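# Clamp spacer on stud with wing nut

## Task

Slide the spacer over the threaded stud on the frame, then turn the wing nut onto that stud until it presses the spacer firmly against the frame, so that it stays clamped with the robot let go.

## Robot and tools

Robot: two six-joint arms, left_arm (base near x +0.062, y +0.334) and right_arm (base near x +0.009, y -0.430), each ending in a four-digit hand (index, middle, ring, thumb). right_arm has a right hand; left_arm has a mirrored left hand. Cameras: cam_high, cam_low, cam_left_wrist, cam_right_wrist, each 896x504.

Frames: the scene frame has its origin at table-top height midway between the nominal bases; +x points out over the table, +y toward left_arm, +z up. Positions are in metres, orientations as quat wxyz. Each hand point sits just past the index/middle knuckles. Its own axes: +z along the straightened fingers toward the tips, +y out of the palm face, +x across the palm away from the thumb on the right hand but toward the thumb on the left hand. A rigid mast sticks out on the palm side at the wrist and can strike things.

Row layout (used by execute_actions and move): 48 numbers, each in [-1, 1], always for both arms even if one is idle. Order: left dx, dy, dz, rx, ry, rz; left 16 motor numbers; left current_limit, speed; then the same 24 for the right arm. The six pose numbers are offsets, not poses: they count from that arm's Hand target as it stood when the action or move began, along that Hand target's own axes. 1.0 equals 0.6 m of travel or 180 degrees of turn; rx, ry, rz form one rotation vector. Within one action every row counts from the same start, not from the row before; the next action starts afresh, so repeating an offset moves further. Six zeros ask the arm to return to / hold its Hand target.

Motor numbers are absolute hinge goals, -1 to +1 scaled between each hinge's two stops, in this order: index_mcp, index_abd, index_pip, index_dip, middle_mcp, middle_abd, middle_pip, middle_dip, ring_mcp, ring_abd, ring_pip, ring_dip, thumb_cmc, thumb_axl, thumb_mcp, thumb_ipl. Values giving a straight hinge: _mcp -0.75, _abd 0.00, _pip -0.58, _dip -0.70, thumb_cmc -0.71, thumb_axl -0.68, thumb_mcp -0.23, thumb_ipl -0.17. Toward +1 the finger hinges curl toward the palm, _abd swings away from the thumb, thumb_cmc brings the thumb in front of the palm. current_limit maps -1..+1 to 0..550 mA (never below 11 mA); speed sets hinge rate to (speed+1)/2 of 8.5 rad/s. Starting values: current_limit +0.4, speed -0.6. A zero is a real goal; to leave a hand unchanged, send back its hand_goal, hand_current_limit and hand_speed.

execute_actions: actions is a list of actions; each action is a table of at most 15 rows, one row per 1/30 s step, and a short table repeats its last row to fill 15 steps (one action = 0.5 s). cameras: list of names, ["all"], or []; by default images come only with an empty actions list, which also reports status.

move: target is one 48-number row or a list of up to 15 rows, every row offset from the Hand targets at the move's start (not chained). speed: m/s, 0.002 to 3.6, default 0.25 (turns up to twice that in rad/s), one number or one per target. blend: corner rounding in m for lists, default 0 = stop at each. stop_force: N, 3 to 120, shared by both arms; ends an arm's path when its wrist sensor feels that much push against the motion; unreliable for light or loose objects and while the hand rotates; omit it when backing away from a contact. zero: with stop_force, true re-zeroes moving arms first. blocking: false returns after 0.5 s while the move runs (not allowed with stop_force). Paths are straight lines lasting 0.5 to 10 s and do not avoid obstacles. Result adds a move: line such as done, off_target, moving, held or fault, plus limits=paced (pose clipped) or limits=held.

wait: seconds 0 to 10; arms keep their last command. stop: brakes a running move. zoom_image: camera plus region [x0, y0, x1, y1] in pixels of that camera's latest image, at most 504 by 504. zero_wrist_force: arm = left_arm or right_arm. finished_scene: scene = this scene's number; irreversible, call only when the nut holds the spacer tight.

Results: end_effector_position, end_effector_quat_wxyz and velocities in the scene frame (may be a few cm off); Hand target (the base for the next offsets; the hand often rests a bit short of it, so resend the gap); Joint positions and torques; Wrist force and Wrist torque in the end effector's axes, a push on a surface reading as force into the arm, plus a peak line; per motor hand_goal, hand_measured, hand_current_ma, hand_state (moving, goal, blocked, overload). Warning lines include MOTOR HOT, HAND FAULT and fault stops; after a HAND FAULT line the remaining motion calls of that reply are skipped.

Avoid: net force near 150 N (±25) or contact torque at joint limits (141 N m large joints, 26.3 N m wrists), either of which halts the arm for 10 s; aiming past a firm contact, since the arms are stiff; fast touches; arms or hands colliding or one hand gripping the other; paths near an arm's own base; motors at 495 mA or more for 5 s (shutdown); long stretched or loaded holds that heat motors (hot at 70 °C, braked at 85 °C). Each step orientation is clipped to 32 degrees from the measured one. Do not drop parts, release moving parts, slam, or let anything leave the table; an outside nudge may shift loose parts now and then.

Each tool is called after "Call:" by a JSON object that holds its "fn" and its "kwargs", one argument or row to a line.

## Session

Call:
{"fn": "execute_actions", "kwargs": {
  "actions": []
}}

Scene clock: 0.00 s.
left_arm: end_effector_position=(+0.4663, +0.4260, +0.2300) hand_goal=(-0.754, +0.000, -0.576, -0.696, -0.754, +0.000, -0.576, -0.696, -0.754, +0.000, -0.576, -0.696, -0.714, -0.678, -0.226, -0.168) hand_measured=(-0.754, +0.000, -0.576, -0.696, -0.754, +0.000, -0.576, -0.696, -0.754, +0.000, -0.576, -0.696, -0.714, -0.678, -0.226, -0.168) hand_current_ma=(+0, +0, +0, +0, +0, +0, +0, +0, +0, +0, +0, +0, +0, +0, +0, +0) hand_state=(goal, goal, goal, goal, goal, goal, goal, goal, goal, goal, goal, goal, goal, goal, goal, goal) hand_current_limit=0.40 hand_speed=-0.60 end_effector_quat_wxyz=(+0.000, -0.009, +1.000, +0.000) | right_arm: end_effector_position=(+0.4181, -0.5030, +0.2300) hand_goal=(-0.754, +0.000, -0.576, -0.696, -0.754, +0.000, -0.576, -0.696, -0.754, +0.000, -0.576, -0.696, -0.714, -0.678, -0.226, -0.168) hand_measured=(-0.754, +0.000, -0.576, -0.696, -0.754, +0.000, -0.576, -0.696, -0.754, +0.000, -0.576, -0.696, -0.714, -0.678, -0.226, -0.168) hand_current_ma=(+0, +0, +0, +0, +0, +0, +0, +0, +0, +0, +0, +0, +0, +0, +0, +0) hand_state=(goal, goal, goal, goal, goal, goal, goal, goal, goal, goal, goal, goal, goal, goal, goal, goal) hand_current_limit=0.40 hand_speed=-0.60 end_effector_quat_wxyz=(+0.000, +1.000, +0.015, +0.000)
Joint positions: left_arm=[3.458 -1.419 -2.042 -1.252 1.571 -1.255] | right_arm=[-0.316 -1.723 2.042 -1.89 -1.571 1.255]
Joint velocities: within noise
Joint torques (N m): no reading
Wrist force (N): no reading
Wrist torque (N m): no reading
Wrist force, peak (N): no reading
Hand target: left_arm +0.4663, +0.4260, +0.2300; +0.000, -0.009, +1.000, +0.000 | right_arm +0.4181, -0.5030, +0.2300; +0.000, +1.000, +0.015, +0.000

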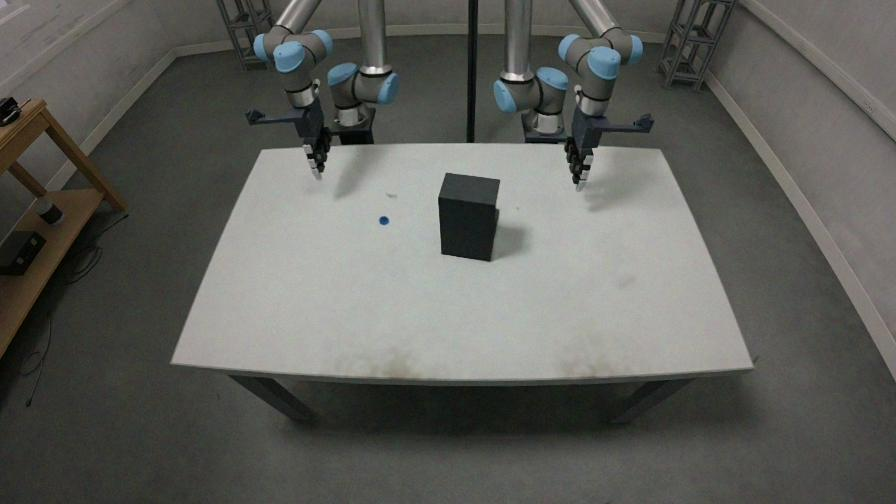

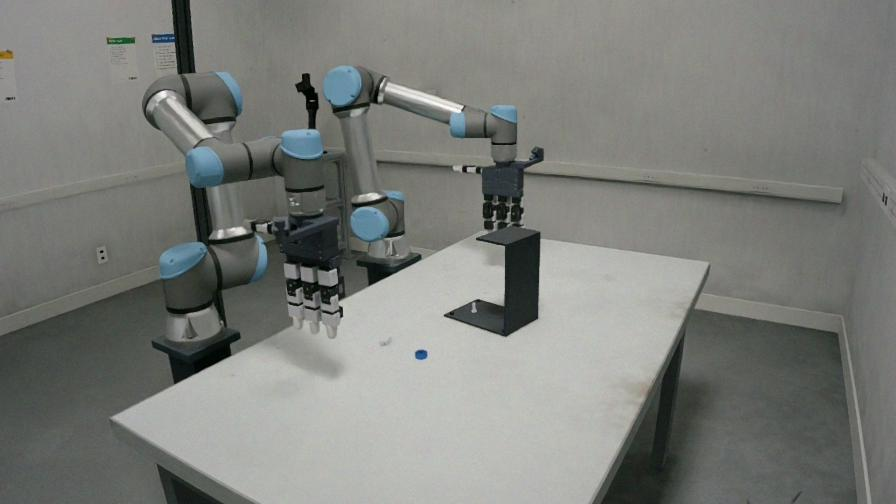

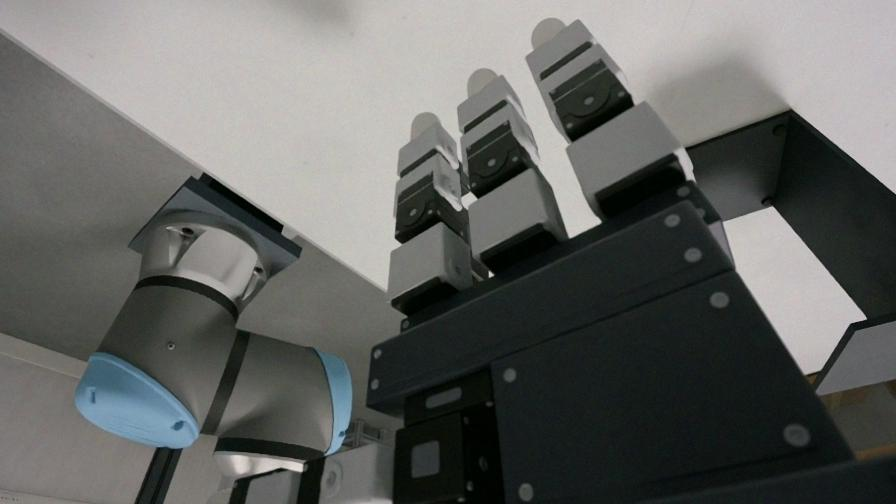

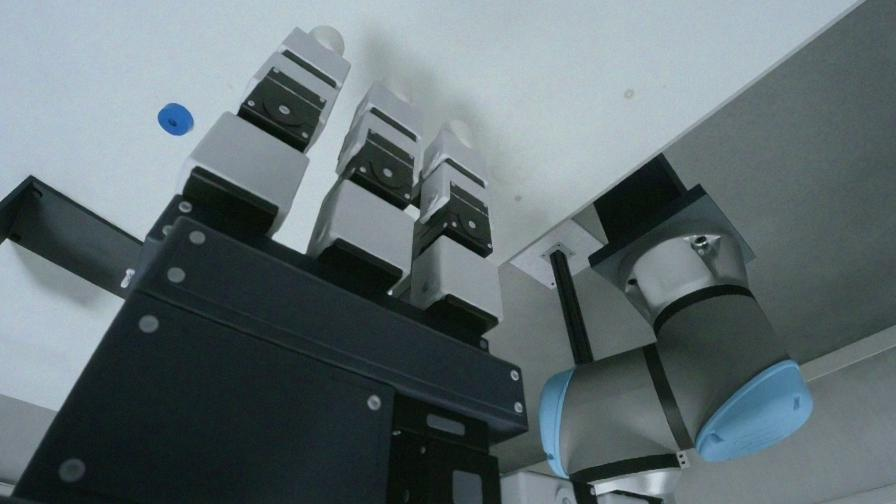

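Call:
{"fn": "zoom_image", "kwargs": {
  "camera": "cam_low",
  "region": [360, 210, 560, 370]
}}

Call:
{"fn": "zoom_image", "kwargs": {
  "camera": "cam_high",
  "region": [360, 150, 540, 270]
}}

Call:
{"fn": "zoom_image", "kwargs": {
  "camera": "cam_right_wrist",
  "region": [0, 80, 260, 300]
}}

Call:
{"fn": "zoom_image", "kwargs": {
  "camera": "cam_left_wrist",
  "region": [660, 80, 896, 400]
}}

Scaled by 2.520.

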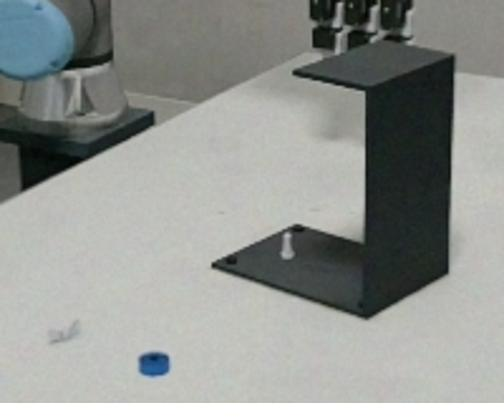

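Scaled by 2.800.

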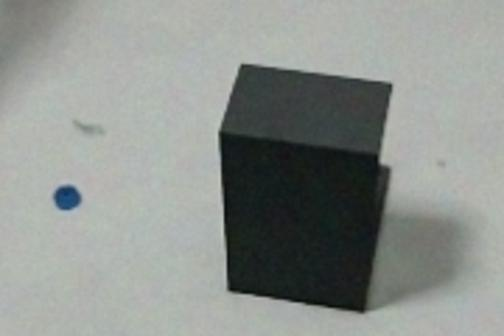

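Scaled by 1.938.

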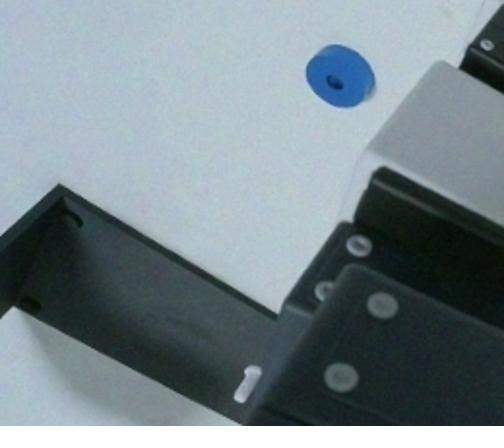

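Scaled by 1.575.

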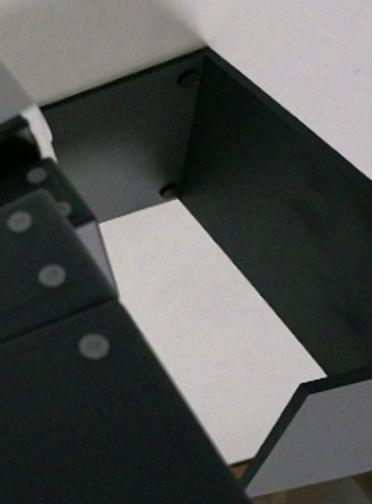

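Call:
{"fn": "zoom_image", "kwargs": {
  "camera": "cam_high",
  "region": [230, 20, 430, 200]
}}

Call:
{"fn": "zoom_image", "kwargs": {
  "camera": "cam_high",
  "region": [480, 20, 680, 200]
}}

Call:
{"fn": "zoom_image", "kwargs": {
  "camera": "cam_low",
  "region": [130, 50, 380, 400]
}}

Call:
{"fn": "zoom_image", "kwargs": {
  "camera": "cam_low",
  "region": [300, 50, 560, 280]
}}

Call:
{"fn": "zoom_image", "kwargs": {
  "camera": "cam_low",
  "region": [370, 325, 440, 370]
}}

Call:
{"fn": "zoom_image", "kwargs": {
  "camera": "cam_low",
  "region": [430, 280, 560, 345]
}}

Scaled by 2.520.

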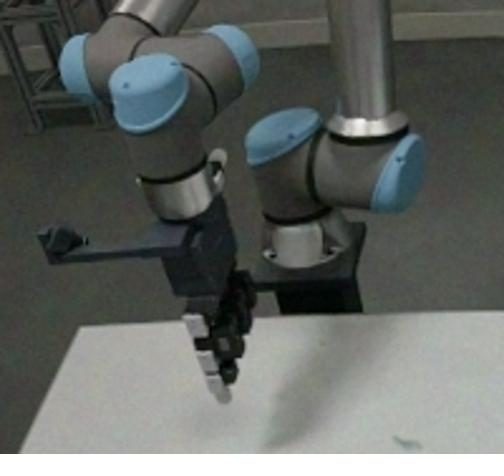

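Scaled by 2.520.

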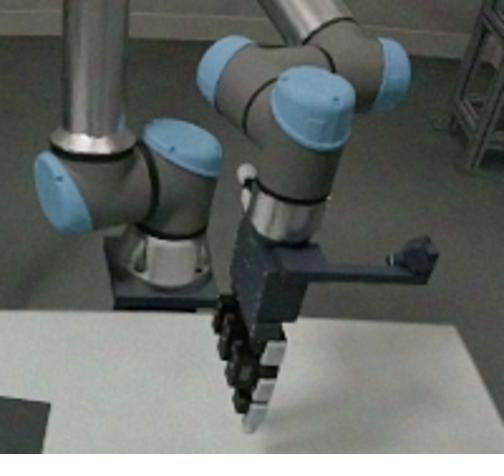

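Scaled by 1.440.

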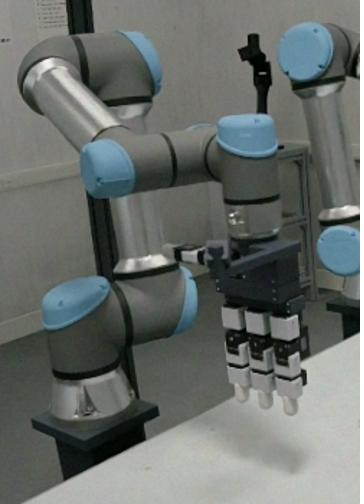

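Scaled by 1.938.

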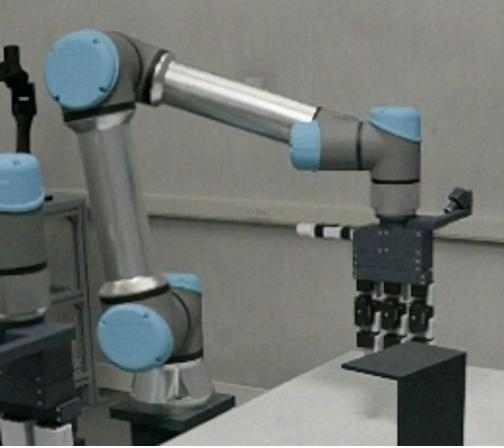

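Scaled by 7.200.

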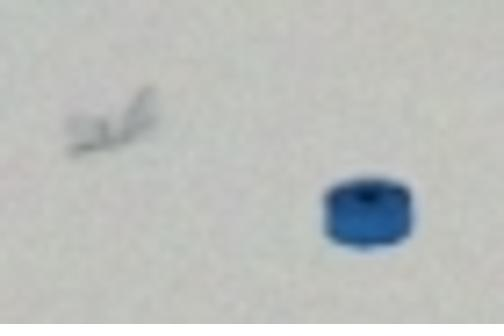

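Scaled by 3.877.

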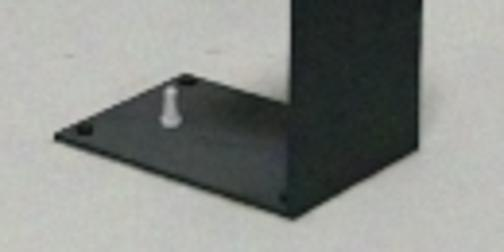

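Call:
{"fn": "move", "kwargs": {
  "target": [0,0,0,0,0,0,-0.754,0,-0.576,-0.696,-0.754,0,-0.576,-0.696,-0.754,0,-0.576,-0.696,-0.714,-0.678,-0.226,-0.168,0.4,-0.6,-0.15,-0.0833,0,0,0,0,-0.754,0,-0.576,-0.696,-0.754,0,-0.576,-0.696,-0.754,0,-0.576,-0.696,-0.714,-0.678,-0.226,-0.168,0.4,-0.6],
  "cameras": ["cam_right_wrist"]
}}

Scene clock: 231.90 s.
left_arm: end_effector_position=(+0.4663, +0.4260, +0.2300) hand_goal=(-0.754, +0.000, -0.576, -0.696, -0.754, +0.000, -0.576, -0.696, -0.754, +0.000, -0.576, -0.696, -0.714, -0.678, -0.226, -0.168) hand_measured=(-0.754, +0.000, -0.576, -0.696, -0.754, +0.000, -0.576, -0.696, -0.754, +0.000, -0.576, -0.696, -0.714, -0.678, -0.224, -0.168) hand_current_ma=(+0, +0, +0, +0, +0, +0, +0, +0, +0, +0, +0, +0, +0, +0, +0, +0) hand_state=(goal, goal, goal, goal, goal, goal, goal, goal, goal, goal, goal, goal, goal, goal, goal, goal) hand_current_limit=0.40 hand_speed=-0.60 end_effector_quat_wxyz=(+0.000, -0.009, +1.000, +0.000) | right_arm: end_effector_position=(+0.3268, -0.4558, +0.2300) hand_goal=(-0.754, +0.000, -0.576, -0.696, -0.754, +0.000, -0.576, -0.696, -0.754, +0.000, -0.576, -0.696, -0.714, -0.678, -0.226, -0.168) hand_measured=(-0.754, +0.000, -0.576, -0.696, -0.754, +0.000, -0.576, -0.696, -0.754, +0.000, -0.576, -0.696, -0.714, -0.678, -0.224, -0.168) hand_current_ma=(+2, +0, -2, +0, +2, +0, -2, +0, +2, +0, -2, +0, -1, +2, +8, +1) hand_state=(goal, goal, goal, goal, goal, goal, goal, goal, goal, goal, goal, goal, goal, goal, goal, goal) hand_current_limit=0.40 hand_speed=-0.60 end_effector_quat_wxyz=(+0.000, +1.000, +0.015, +0.000)
Joint positions: left_arm=[3.458 -1.419 -2.042 -1.252 1.571 -1.255] | right_arm=[-0.253 -1.968 2.212 -1.815 -1.571 1.317]
Joint torques (N m): left_arm=[0.17 15.14 21.15 2.6 0.12 0.03] | right_arm=[10.57 -12.58 -12.05 -0.36 -1.16 2.09]
Wrist force (N): left_arm=[0.1 0.1 0.0] | right_arm=[-0.2 0.1 0.1]
Wrist torque (N m): left_arm=[0.02 -0.01 0.01] | right_arm=[0.00 0.03 -0.14]
Wrist force, peak (N): left_arm=[0.2 0.4 -0.4] | right_arm=[1.0 0.8 0.1]
Hand target: left_arm +0.4663, +0.4260, +0.2300; +0.000, -0.009, +1.000, +0.000 | right_arm +0.3267, -0.4557, +0.2300; +0.000, +1.000, +0.015, +0.000
Off the commanded pose: left_arm 0.000 m, 0 deg | right_arm 0.000 m, 0 deg.
move: done
Images, in order (width x height): cam_right_wrist 896x504.

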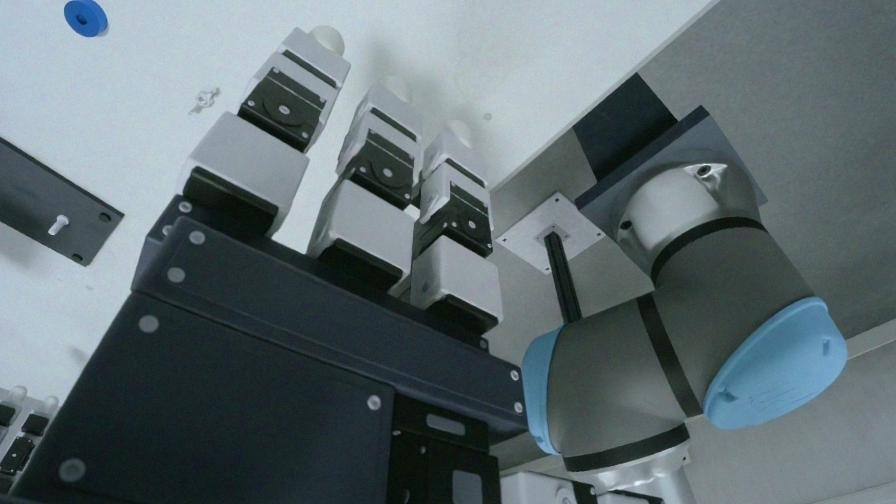

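Call:
{"fn": "zoom_image", "kwargs": {
  "camera": "cam_right_wrist",
  "region": [170, 70, 240, 130]
}}

Call:
{"fn": "zoom_image", "kwargs": {
  "camera": "cam_right_wrist",
  "region": [50, 0, 130, 50]
}}

Call:
{"fn": "zoom_image", "kwargs": {
  "camera": "cam_right_wrist",
  "region": [0, 130, 150, 280]
}}

Scaled by 7.200.

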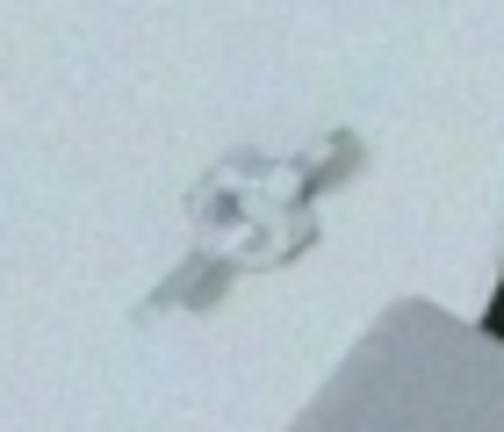

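Scaled by 6.300.

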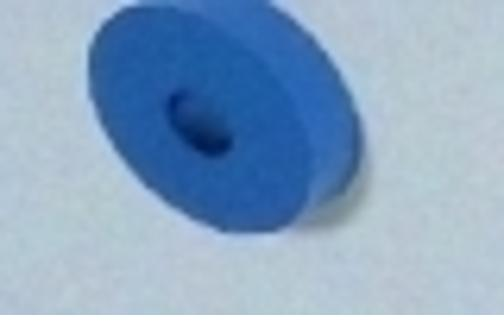

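Scaled by 3.360.

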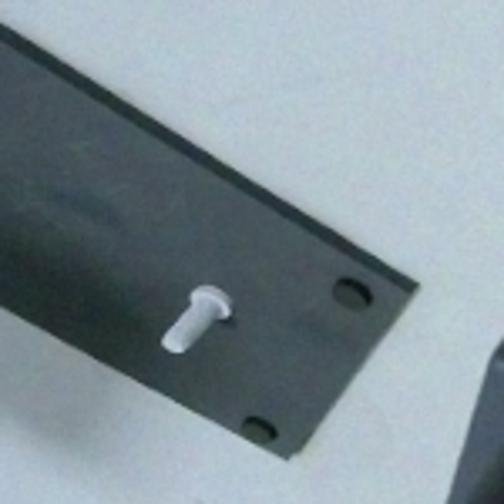

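Call:
{"fn": "move", "kwargs": {
  "target": [0,0,0,0,0,0,-0.754,0,-0.576,-0.696,-0.754,0,-0.576,-0.696,-0.754,0,-0.576,-0.696,-0.714,-0.678,-0.226,-0.168,0.4,-0.6,0.067,-0.368,0,0,0,0.5556,-0.754,0,-0.576,-0.696,-0.754,0,-0.576,-0.696,-0.754,0,-0.576,-0.696,-0.714,-0.678,-0.226,-0.168,0.4,-0.6],
  "speed": 0.5,
  "cameras": ["all"]
}}

Scene clock: 325.60 s.
left_arm: end_effector_position=(+0.4663, +0.4260, +0.2300) hand_goal=(-0.754, +0.000, -0.576, -0.696, -0.754, +0.000, -0.576, -0.696, -0.754, +0.000, -0.576, -0.696, -0.714, -0.678, -0.226, -0.168) hand_measured=(-0.754, +0.000, -0.576, -0.696, -0.754, +0.000, -0.576, -0.696, -0.754, +0.000, -0.576, -0.696, -0.714, -0.678, -0.224, -0.168) hand_current_ma=(+0, +0, +0, +0, +0, +0, +0, +0, +0, +0, +0, +0, +0, +0, +0, +0) hand_state=(goal, goal, goal, goal, goal, goal, goal, goal, goal, goal, goal, goal, goal, goal, goal, goal) hand_current_limit=0.40 hand_speed=-0.60 end_effector_quat_wxyz=(+0.000, -0.009, +1.000, +0.000) | right_arm: end_effector_position=(+0.3603, -0.2339, +0.2300) hand_goal=(-0.754, +0.000, -0.576, -0.696, -0.754, +0.000, -0.576, -0.696, -0.754, +0.000, -0.576, -0.696, -0.714, -0.678, -0.226, -0.168) hand_measured=(-0.754, +0.000, -0.576, -0.696, -0.754, +0.000, -0.576, -0.696, -0.754, +0.000, -0.576, -0.696, -0.714, -0.678, -0.224, -0.168) hand_current_ma=(+2, +0, -2, +0, +2, +0, -2, +0, +2, +0, -2, +0, -1, +2, +8, +1) hand_state=(goal, goal, goal, goal, goal, goal, goal, goal, goal, goal, goal, goal, goal, goal, goal, goal) hand_current_limit=0.40 hand_speed=-0.60 end_effector_quat_wxyz=(+0.000, -0.654, +0.756, +0.000)
Joint positions: left_arm=[3.458 -1.419 -2.042 -1.252 1.571 -1.255] | right_arm=[0.035 -1.641 1.97 -1.9 -1.571 3.351]
Joint torques (N m): left_arm=[0.05 14.47 21.65 2.68 0.13 0.07] | right_arm=[10.51 -12.7 -32.41 -0.3 -2.18 1.91]
Wrist force (N): left_arm=[0.1 0.4 0.0] | right_arm=[-0.3 0.3 -0.2]
Wrist torque (N m): left_arm=[0.06 -0.01 -0.01] | right_arm=[0.07 0.05 -0.14]
Wrist force, peak (N): left_arm=[-0.1 0.6 0.0] | right_arm=[-0.4 0.9 0.3]
Hand target: left_arm +0.4663, +0.4260, +0.2300; +0.000, -0.009, +1.000, +0.000 | right_arm +0.3604, -0.2338, +0.2300; +0.000, -0.654, +0.757, +0.000
Off the commanded pose: left_arm 0.000 m, 0 deg | right_arm 0.000 m, 0 deg.
move: done

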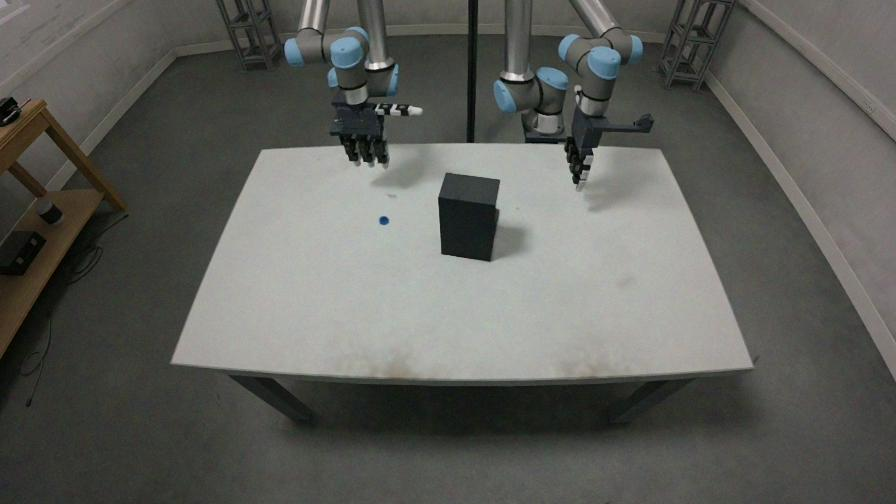

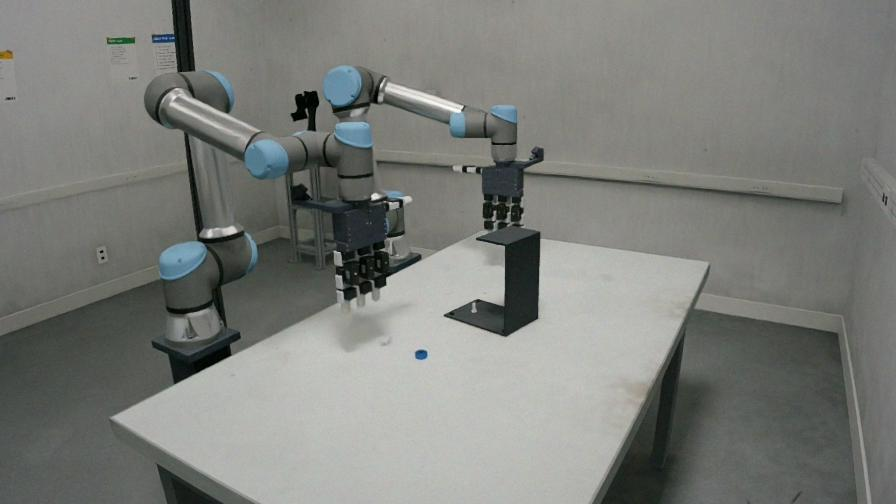

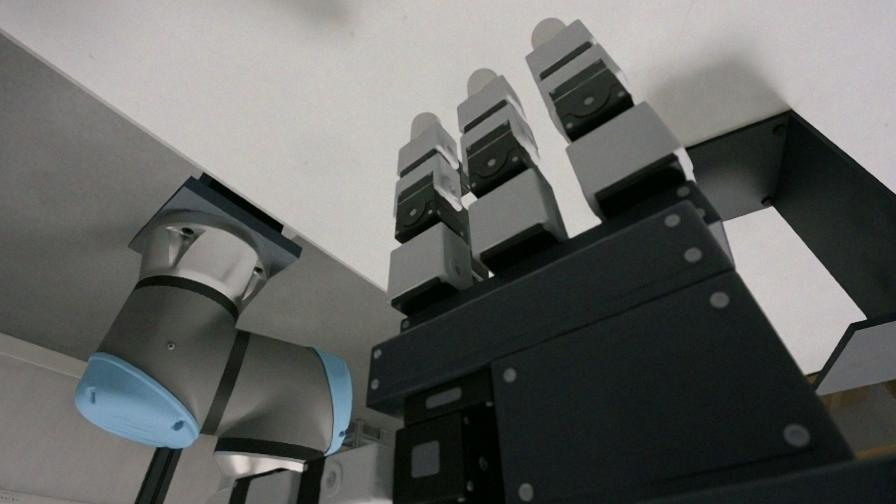

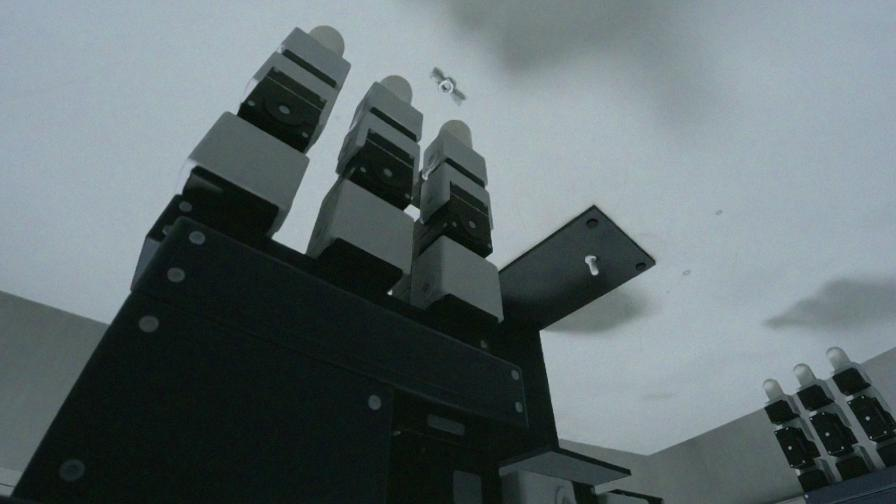

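Call:
{"fn": "move", "kwargs": {
  "target": [0,0,0,0,0,0,-0.754,0,-0.576,-0.696,-0.754,0,-0.576,-0.696,-0.754,0,-0.576,-0.696,-0.714,-0.678,-0.226,-0.168,0.4,-0.6,-0.024,-0.165,0.0833,0,0,0,-0.754,-0.15,-0.576,-0.696,-0.754,0.15,-0.576,-0.696,0.479,0,0.81,-0.261,-0.714,-0.678,-0.226,-0.168,0.4,-0.6],
  "speed": 0.4,
  "cameras": ["cam_low","cam_right_wrist"]
}}

Scene clock: 349.77 s.
left_arm: end_effector_position=(+0.4663, +0.4260, +0.2300) hand_goal=(-0.754, +0.000, -0.576, -0.696, -0.754, +0.000, -0.576, -0.696, -0.754, +0.000, -0.576, -0.696, -0.714, -0.678, -0.226, -0.168) hand_measured=(-0.754, +0.000, -0.576, -0.696, -0.754, +0.000, -0.576, -0.696, -0.754, +0.000, -0.576, -0.696, -0.714, -0.678, -0.224, -0.168) hand_current_ma=(+0, +0, +0, +0, +0, +0, +0, +0, +0, +0, +0, +0, +0, +0, +0, +0) hand_state=(goal, goal, goal, goal, goal, goal, goal, goal, goal, goal, goal, goal, goal, goal, goal, goal) hand_current_limit=0.40 hand_speed=-0.60 end_effector_quat_wxyz=(+0.000, -0.009, +1.000, +0.000) | right_arm: end_effector_position=(+0.4603, -0.2339, +0.1800) hand_goal=(-0.754, -0.150, -0.576, -0.696, -0.754, +0.150, -0.576, -0.696, +0.478, +0.000, +0.810, -0.262, -0.714, -0.678, -0.226, -0.168) hand_measured=(-0.754, -0.146, -0.576, -0.696, -0.754, +0.146, -0.576, -0.696, +0.458, +0.000, +0.808, -0.264, -0.714, -0.678, -0.224, -0.168) hand_current_ma=(+2, +11, -2, +0, +2, -10, -2, +0, -75, +0, -7, -7, -1, +2, +9, +1) hand_state=(goal, goal, goal, goal, goal, goal, goal, goal, goal, goal, goal, goal, goal, goal, goal, goal) hand_current_limit=0.40 hand_speed=-0.60 end_effector_quat_wxyz=(+0.000, -0.654, +0.757, +0.000)
Joint positions: left_arm=[3.458 -1.419 -2.042 -1.252 1.571 -1.255] | right_arm=[0.023 -1.367 1.813 -2.017 -1.571 3.339]
Joint torques (N m): left_arm=[0 14.44 21.49 2.64 0.19 0.14] | right_arm=[10.31 -23.54 -31.44 -4.47 -1.94 2.07]
Wrist force (N): left_arm=[-0.1 0.3 -0.1] | right_arm=[-0.3 0.6 0.5]
Wrist torque (N m): left_arm=[0.06 0.02 -0.02] | right_arm=[0.11 0.04 -0.12]
Wrist force, peak (N): left_arm=[0.0 0.4 -0.2] | right_arm=[-0.1 1.7 -0.3]
Hand target: left_arm +0.4663, +0.4260, +0.2300; +0.000, -0.009, +1.000, +0.000 | right_arm +0.4604, -0.2339, +0.1800; +0.000, -0.654, +0.757, +0.000
Off the commanded pose: left_arm 0.000 m, 0 deg | right_arm 0.000 m, 0 deg.
move: done
Images, in order (width x height): cam_low 896x504, cam_right_wrist 896x504.

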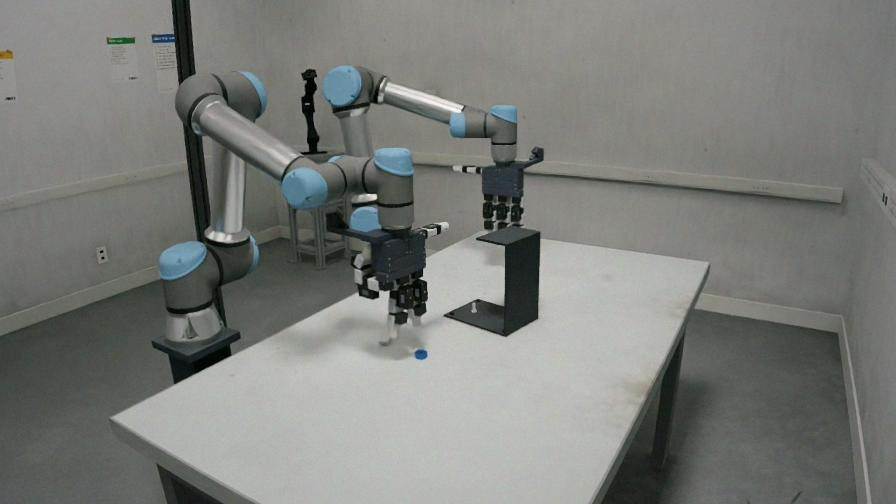

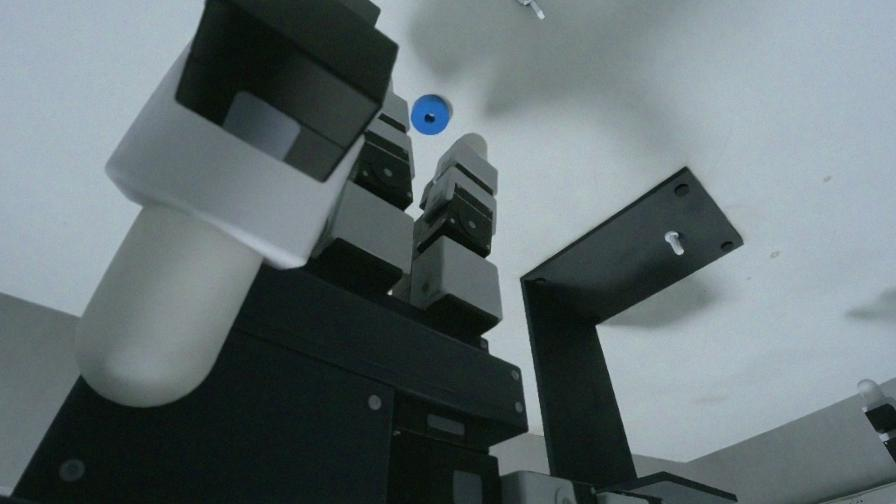

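Call:
{"fn": "move", "kwargs": {
  "target": [0,0,0,0,0,0,-0.754,0,-0.576,-0.696,-0.754,0,-0.576,-0.696,-0.754,0,-0.576,-0.696,-0.714,-0.678,-0.226,-0.168,0.4,-0.6,-0.006,-0.0412,0.05,0,0,0,-0.754,-0.15,-0.576,-0.696,-0.754,0.15,-0.576,-0.696,-0.98,0,-0.98,-0.98,-0.714,-0.678,-0.226,-0.168,0.4,-0.6],
  "speed": 0.2,
  "cameras": ["cam_low","cam_right_wrist"]
}}

Call:
{"fn": "zoom_image", "kwargs": {
  "camera": "cam_low",
  "region": [350, 260, 470, 380]
}}

Call:
{"fn": "zoom_image", "kwargs": {
  "camera": "cam_right_wrist",
  "region": [330, 50, 530, 200]
}}

Scene clock: 365.87 s.
left_arm: end_effector_position=(+0.4663, +0.4260, +0.2300) hand_goal=(-0.754, +0.000, -0.576, -0.696, -0.754, +0.000, -0.576, -0.696, -0.754, +0.000, -0.576, -0.696, -0.714, -0.678, -0.226, -0.168) hand_measured=(-0.754, +0.000, -0.576, -0.696, -0.754, +0.000, -0.576, -0.696, -0.754, +0.000, -0.576, -0.696, -0.714, -0.678, -0.224, -0.168) hand_current_ma=(+0, +0, +0, +0, +0, +0, +0, +0, +0, +0, +0, +0, +0, +0, +0, +0) hand_state=(goal, goal, goal, goal, goal, goal, goal, goal, goal, goal, goal, goal, goal, goal, goal, goal) hand_current_limit=0.40 hand_speed=-0.60 end_effector_quat_wxyz=(+0.000, -0.009, +1.000, +0.000) | right_arm: end_effector_position=(+0.4854, -0.2339, +0.1500) hand_goal=(-0.754, -0.150, -0.576, -0.696, -0.754, +0.150, -0.576, -0.696, -0.980, +0.000, -0.980, -0.980, -0.714, -0.678, -0.226, -0.168) hand_measured=(-0.754, -0.146, -0.576, -0.696, -0.754, +0.146, -0.576, -0.696, -0.968, +0.000, -0.974, -0.978, -0.714, -0.678, -0.224, -0.168) hand_current_ma=(+2, +11, -2, +0, +2, -10, -2, +0, +42, +0, +20, +7, -1, +2, +9, +1) hand_state=(goal, goal, goal, goal, goal, goal, goal, goal, goal, goal, goal, goal, goal, goal, goal, goal) hand_current_limit=0.40 hand_speed=-0.60 end_effector_quat_wxyz=(+0.000, -0.654, +0.757, +0.000)
Joint positions: left_arm=[3.458 -1.419 -2.042 -1.252 1.571 -1.255] | right_arm=[0.021 -1.281 1.787 -2.077 -1.571 3.337]
Joint torques (N m): left_arm=[0.46 14.05 21.41 2.61 0.13 0.09] | right_arm=[-10.9 -26.24 -31.21 -4.37 -1.81 -2.17]
Wrist force (N): left_arm=[0.1 0.3 0.0] | right_arm=[-0.4 0.3 0.2]
Wrist torque (N m): left_arm=[0.04 -0.02 0.00] | right_arm=[0.02 0.05 -0.02]
Wrist force, peak (N): left_arm=[0.0 0.5 -0.1] | right_arm=[-0.2 1.2 -0.3]
Hand target: left_arm +0.4663, +0.4260, +0.2300; +0.000, -0.009, +1.000, +0.000 | right_arm +0.4854, -0.2339, +0.1500; +0.000, -0.654, +0.757, +0.000
Off the commanded pose: left_arm 0.000 m, 0 deg | right_arm 0.000 m, 0 deg.
move: done
Images, in order (width x height): cam_low 896x504, cam_right_wrist 896x504.

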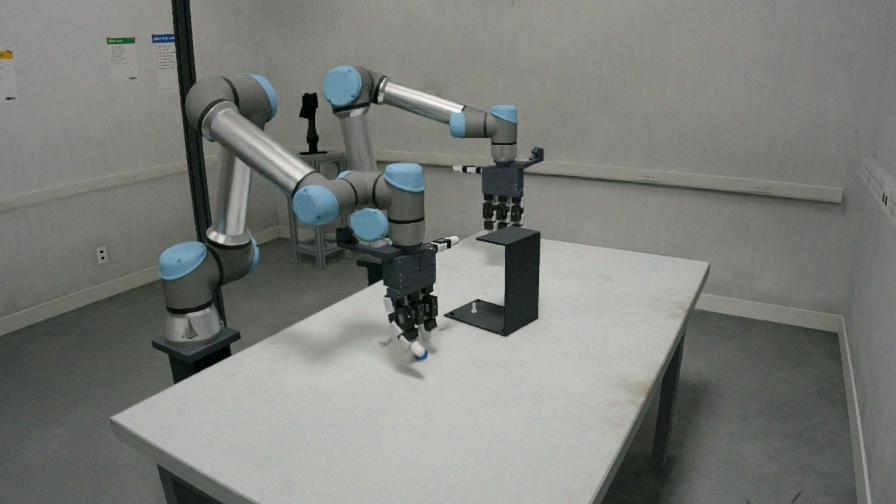

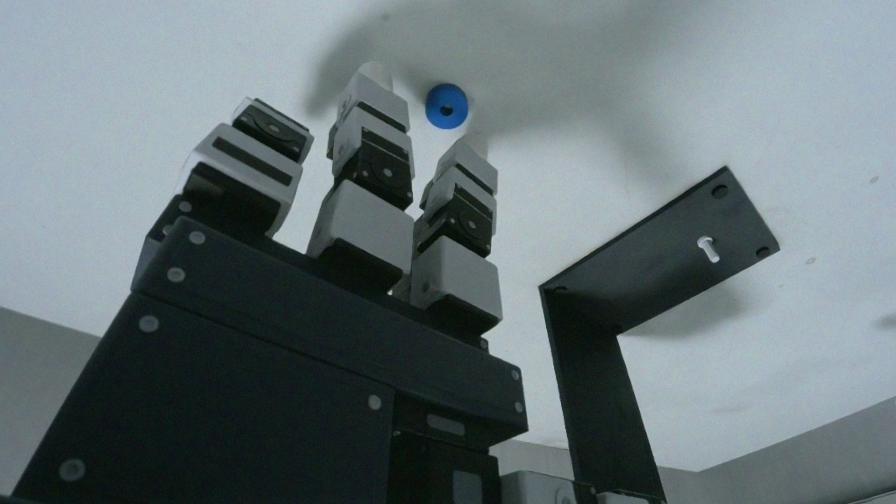

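Scaled by 4.200.

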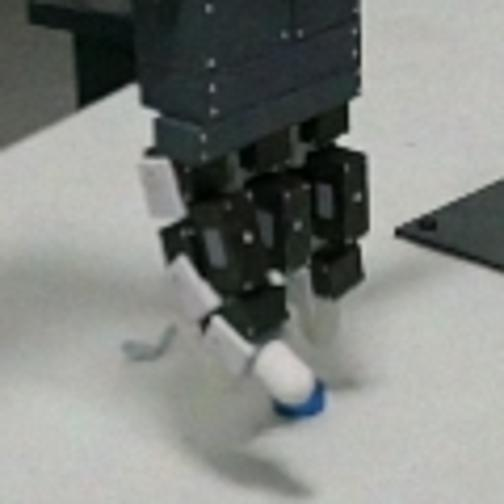

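Scaled by 2.520.

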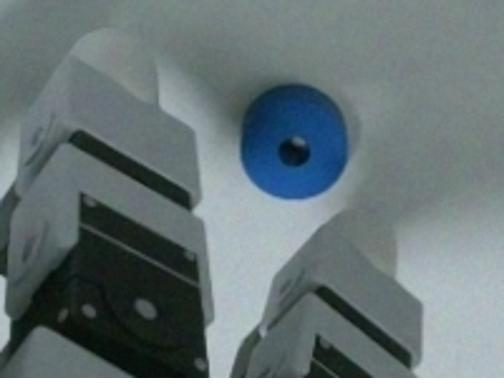

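Call:
{"fn": "move", "kwargs": {
  "target": [0,0,0,0,0,0,-0.754,0,-0.576,-0.696,-0.754,0,-0.576,-0.696,-0.754,0,-0.576,-0.696,-0.714,-0.678,-0.226,-0.168,0.4,-0.6,-0.015,-0.005,0.02,0,0,0,-0.754,-0.15,-0.576,-0.696,-0.754,0.15,-0.576,-0.696,-0.98,0,-0.98,-0.98,-0.714,-0.678,-0.226,-0.168,0.4,-0.6],
  "speed": 0.15,
  "cameras": ["cam_low","cam_right_wrist"]
}}

Call:
{"fn": "zoom_image", "kwargs": {
  "camera": "cam_low",
  "region": [350, 260, 470, 380]
}}

Call:
{"fn": "zoom_image", "kwargs": {
  "camera": "cam_right_wrist",
  "region": [330, 50, 530, 200]
}}

Scene clock: 458.07 s.
left_arm: end_effector_position=(+0.4663, +0.4260, +0.2300) hand_goal=(-0.754, +0.000, -0.576, -0.696, -0.754, +0.000, -0.576, -0.696, -0.754, +0.000, -0.576, -0.696, -0.714, -0.678, -0.226, -0.168) hand_measured=(-0.754, +0.000, -0.576, -0.696, -0.754, +0.000, -0.576, -0.696, -0.754, +0.000, -0.576, -0.696, -0.714, -0.678, -0.224, -0.168) hand_current_ma=(+0, +0, +0, +0, +0, +0, +0, +0, +0, +0, +0, +0, +0, +0, +0, +0) hand_state=(goal, goal, goal, goal, goal, goal, goal, goal, goal, goal, goal, goal, goal, goal, goal, goal) hand_current_limit=0.40 hand_speed=-0.60 end_effector_quat_wxyz=(+0.000, -0.009, +1.000, +0.000) | right_arm: end_effector_position=(+0.4896, -0.2256, +0.1382) hand_goal=(-0.754, -0.150, -0.576, -0.696, -0.754, +0.150, -0.576, -0.696, -0.980, +0.000, -0.980, -0.980, -0.714, -0.678, -0.226, -0.168) hand_measured=(-0.754, -0.146, -0.576, -0.696, -0.754, +0.146, -0.576, -0.696, -0.968, +0.000, -0.974, -0.978, -0.714, -0.678, -0.224, -0.168) hand_current_ma=(+2, +11, -2, +0, +2, -10, -2, +0, +42, +0, +19, +7, -1, +2, +9, +1) hand_state=(goal, goal, goal, goal, goal, goal, goal, goal, goal, goal, goal, goal, goal, goal, goal, goal) hand_current_limit=0.40 hand_speed=-0.60 end_effector_quat_wxyz=(+0.000, -0.654, +0.757, +0.000)
Joint positions: left_arm=[3.458 -1.419 -2.042 -1.252 1.571 -1.255] | right_arm=[0.035 -1.253 1.784 -2.101 -1.571 3.351]
Joint torques (N m): left_arm=[0.27 14.07 21.52 2.42 0.21 0.13] | right_arm=[10.36 -26.26 -30.53 -4.23 -1.08 1.95]
Wrist force (N): left_arm=[-0.1 0.3 -0.3] | right_arm=[-0.4 0.2 0.3]
Wrist torque (N m): left_arm=[0.07 0.00 -0.02] | right_arm=[-0.01 0.04 -0.13]
Wrist force, peak (N): left_arm=[-0.2 0.4 0.2] | right_arm=[-0.8 0.7 0.0]
Hand target: left_arm +0.4663, +0.4260, +0.2300; +0.000, -0.009, +1.000, +0.000 | right_arm +0.4896, -0.2255, +0.1380; +0.000, -0.654, +0.757, +0.000
Off the commanded pose: left_arm 0.000 m, 0 deg | right_arm 0.000 m, 0 deg.
move: done
Images, in order (width x height): cam_low 896x504, cam_right_wrist 896x504.

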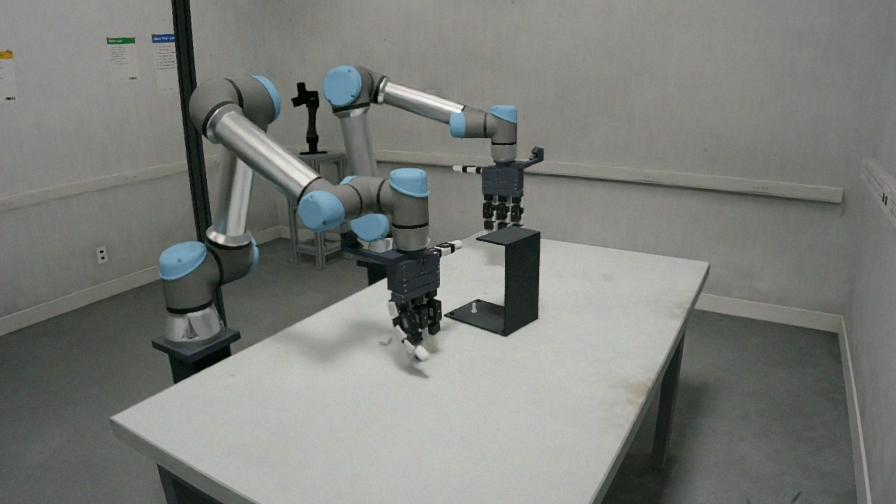

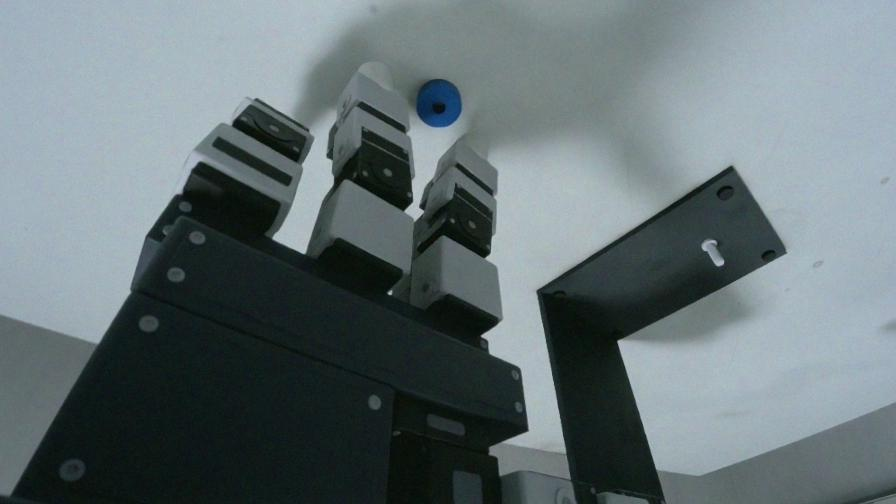

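Scaled by 4.200.

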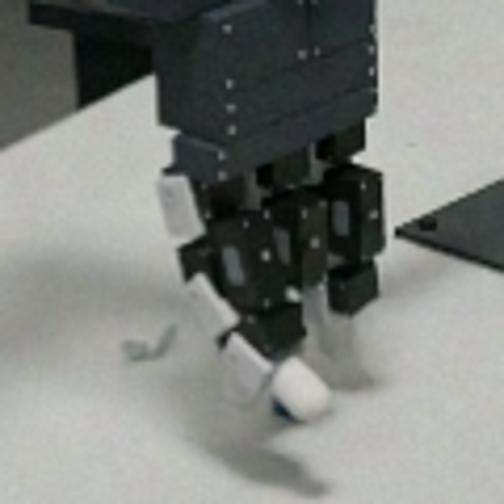

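Scaled by 2.520.

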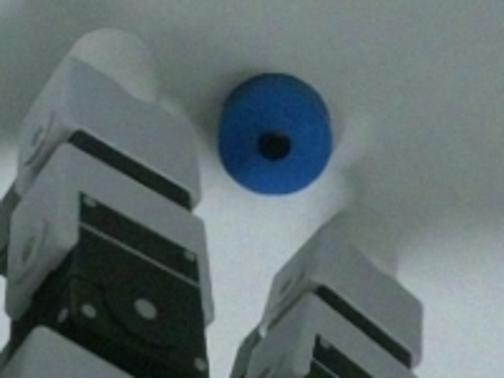

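Call:
{"fn": "move", "kwargs": {
  "target": [0,0,0,0,0,0,-0.754,0,-0.576,-0.696,-0.754,0,-0.576,-0.696,-0.754,0,-0.576,-0.696,-0.714,-0.678,-0.226,-0.168,0.4,-0.6,-0.0165,-0.002,0.0183,0,0,0,-0.754,-0.15,-0.576,-0.696,-0.754,0.15,-0.576,-0.696,-0.98,0,-0.98,-0.98,-0.714,-0.678,-0.226,-0.168,0.4,-0.6],
  "speed": 0.04,
  "stop_force": 4,
  "cameras": ["cam_low","cam_right_wrist"]
}}

Call:
{"fn": "zoom_image", "kwargs": {
  "camera": "cam_low",
  "region": [350, 260, 470, 380]
}}

Call:
{"fn": "zoom_image", "kwargs": {
  "camera": "cam_right_wrist",
  "region": [330, 50, 530, 200]
}}

Scene clock: 472.27 s.
left_arm: end_effector_position=(+0.4663, +0.4260, +0.2300) hand_goal=(-0.754, +0.000, -0.576, -0.696, -0.754, +0.000, -0.576, -0.696, -0.754, +0.000, -0.576, -0.696, -0.714, -0.678, -0.226, -0.168) hand_measured=(-0.754, +0.000, -0.576, -0.696, -0.754, +0.000, -0.576, -0.696, -0.754, +0.000, -0.576, -0.696, -0.714, -0.678, -0.224, -0.168) hand_current_ma=(+0, +0, +0, +0, +0, +0, +0, +0, +0, +0, +0, +0, +0, +0, +0, +0) hand_state=(goal, goal, goal, goal, goal, goal, goal, goal, goal, goal, goal, goal, goal, goal, goal, goal) hand_current_limit=0.40 hand_speed=-0.60 end_effector_quat_wxyz=(+0.000, -0.009, +1.000, +0.000) | right_arm: end_effector_position=(+0.4923, -0.2158, +0.1270) hand_goal=(-0.754, -0.150, -0.576, -0.696, -0.754, +0.150, -0.576, -0.696, -0.980, +0.000, -0.980, -0.980, -0.714, -0.678, -0.226, -0.168) hand_measured=(-0.754, -0.146, -0.576, -0.696, -0.754, +0.146, -0.576, -0.696, -0.968, +0.000, -0.974, -0.978, -0.714, -0.678, -0.224, -0.168) hand_current_ma=(+2, +11, -2, +0, +2, -10, -2, +0, +42, +0, +19, +7, -1, +2, +9, +1) hand_state=(goal, goal, goal, goal, goal, goal, goal, goal, goal, goal, goal, goal, goal, goal, goal, goal) hand_current_limit=0.40 hand_speed=-0.60 end_effector_quat_wxyz=(+0.000, -0.654, +0.757, +0.000)
Joint positions: left_arm=[3.458 -1.419 -2.042 -1.252 1.571 -1.255] | right_arm=[0.051 -1.228 1.781 -2.124 -1.571 3.368]
Joint torques (N m): left_arm=[1.02 14.63 21.41 2.41 0.17 -0.03] | right_arm=[10.41 -27.79 -30.22 -4.49 -0.16 2.1]
Wrist force (N): left_arm=[0.0 0.2 -0.2] | right_arm=[-0.7 0.2 0.2]
Wrist torque (N m): left_arm=[0.04 0.00 -0.01] | right_arm=[0.00 0.10 -0.16]
Wrist force, peak (N): left_arm=[-0.1 0.3 -0.5] | right_arm=[-0.9 0.3 0.1]
Hand target: left_arm +0.4663, +0.4260, +0.2300; +0.000, -0.009, +1.000, +0.000 | right_arm +0.4923, -0.2158, +0.1270; +0.000, -0.654, +0.757, +0.000
Off the commanded pose: left_arm 0.000 m, 0 deg | right_arm 0.000 m, 0 deg.
move: done
Images, in order (width x height): cam_low 896x504, cam_right_wrist 896x504.

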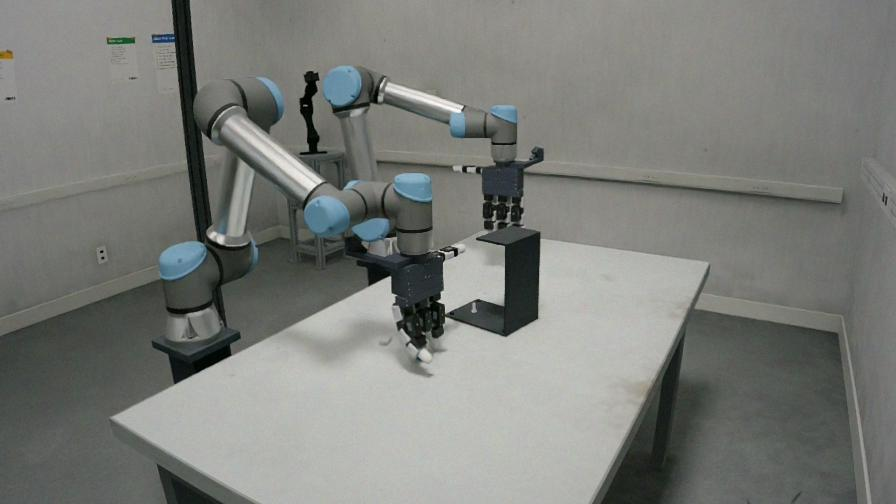

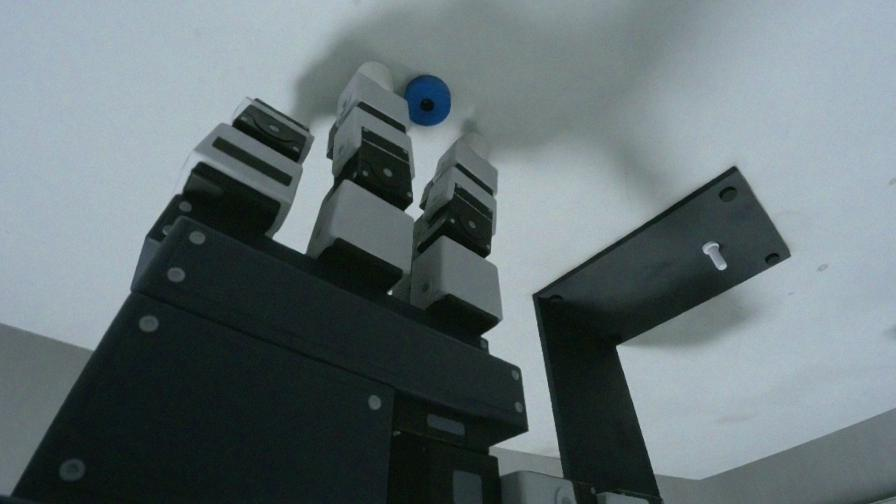

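Scaled by 4.200.

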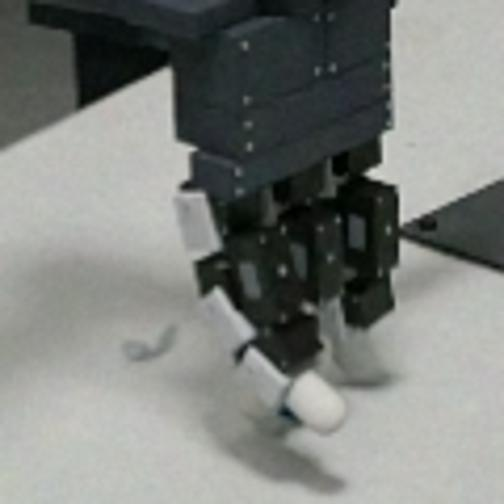

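Scaled by 2.520.

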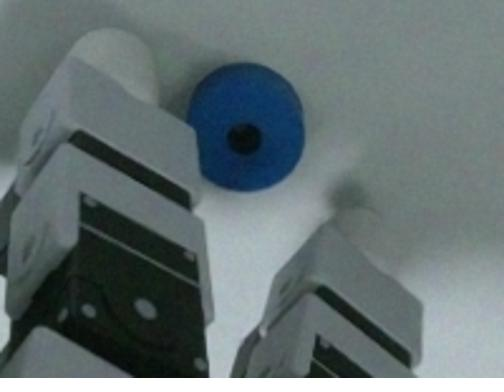

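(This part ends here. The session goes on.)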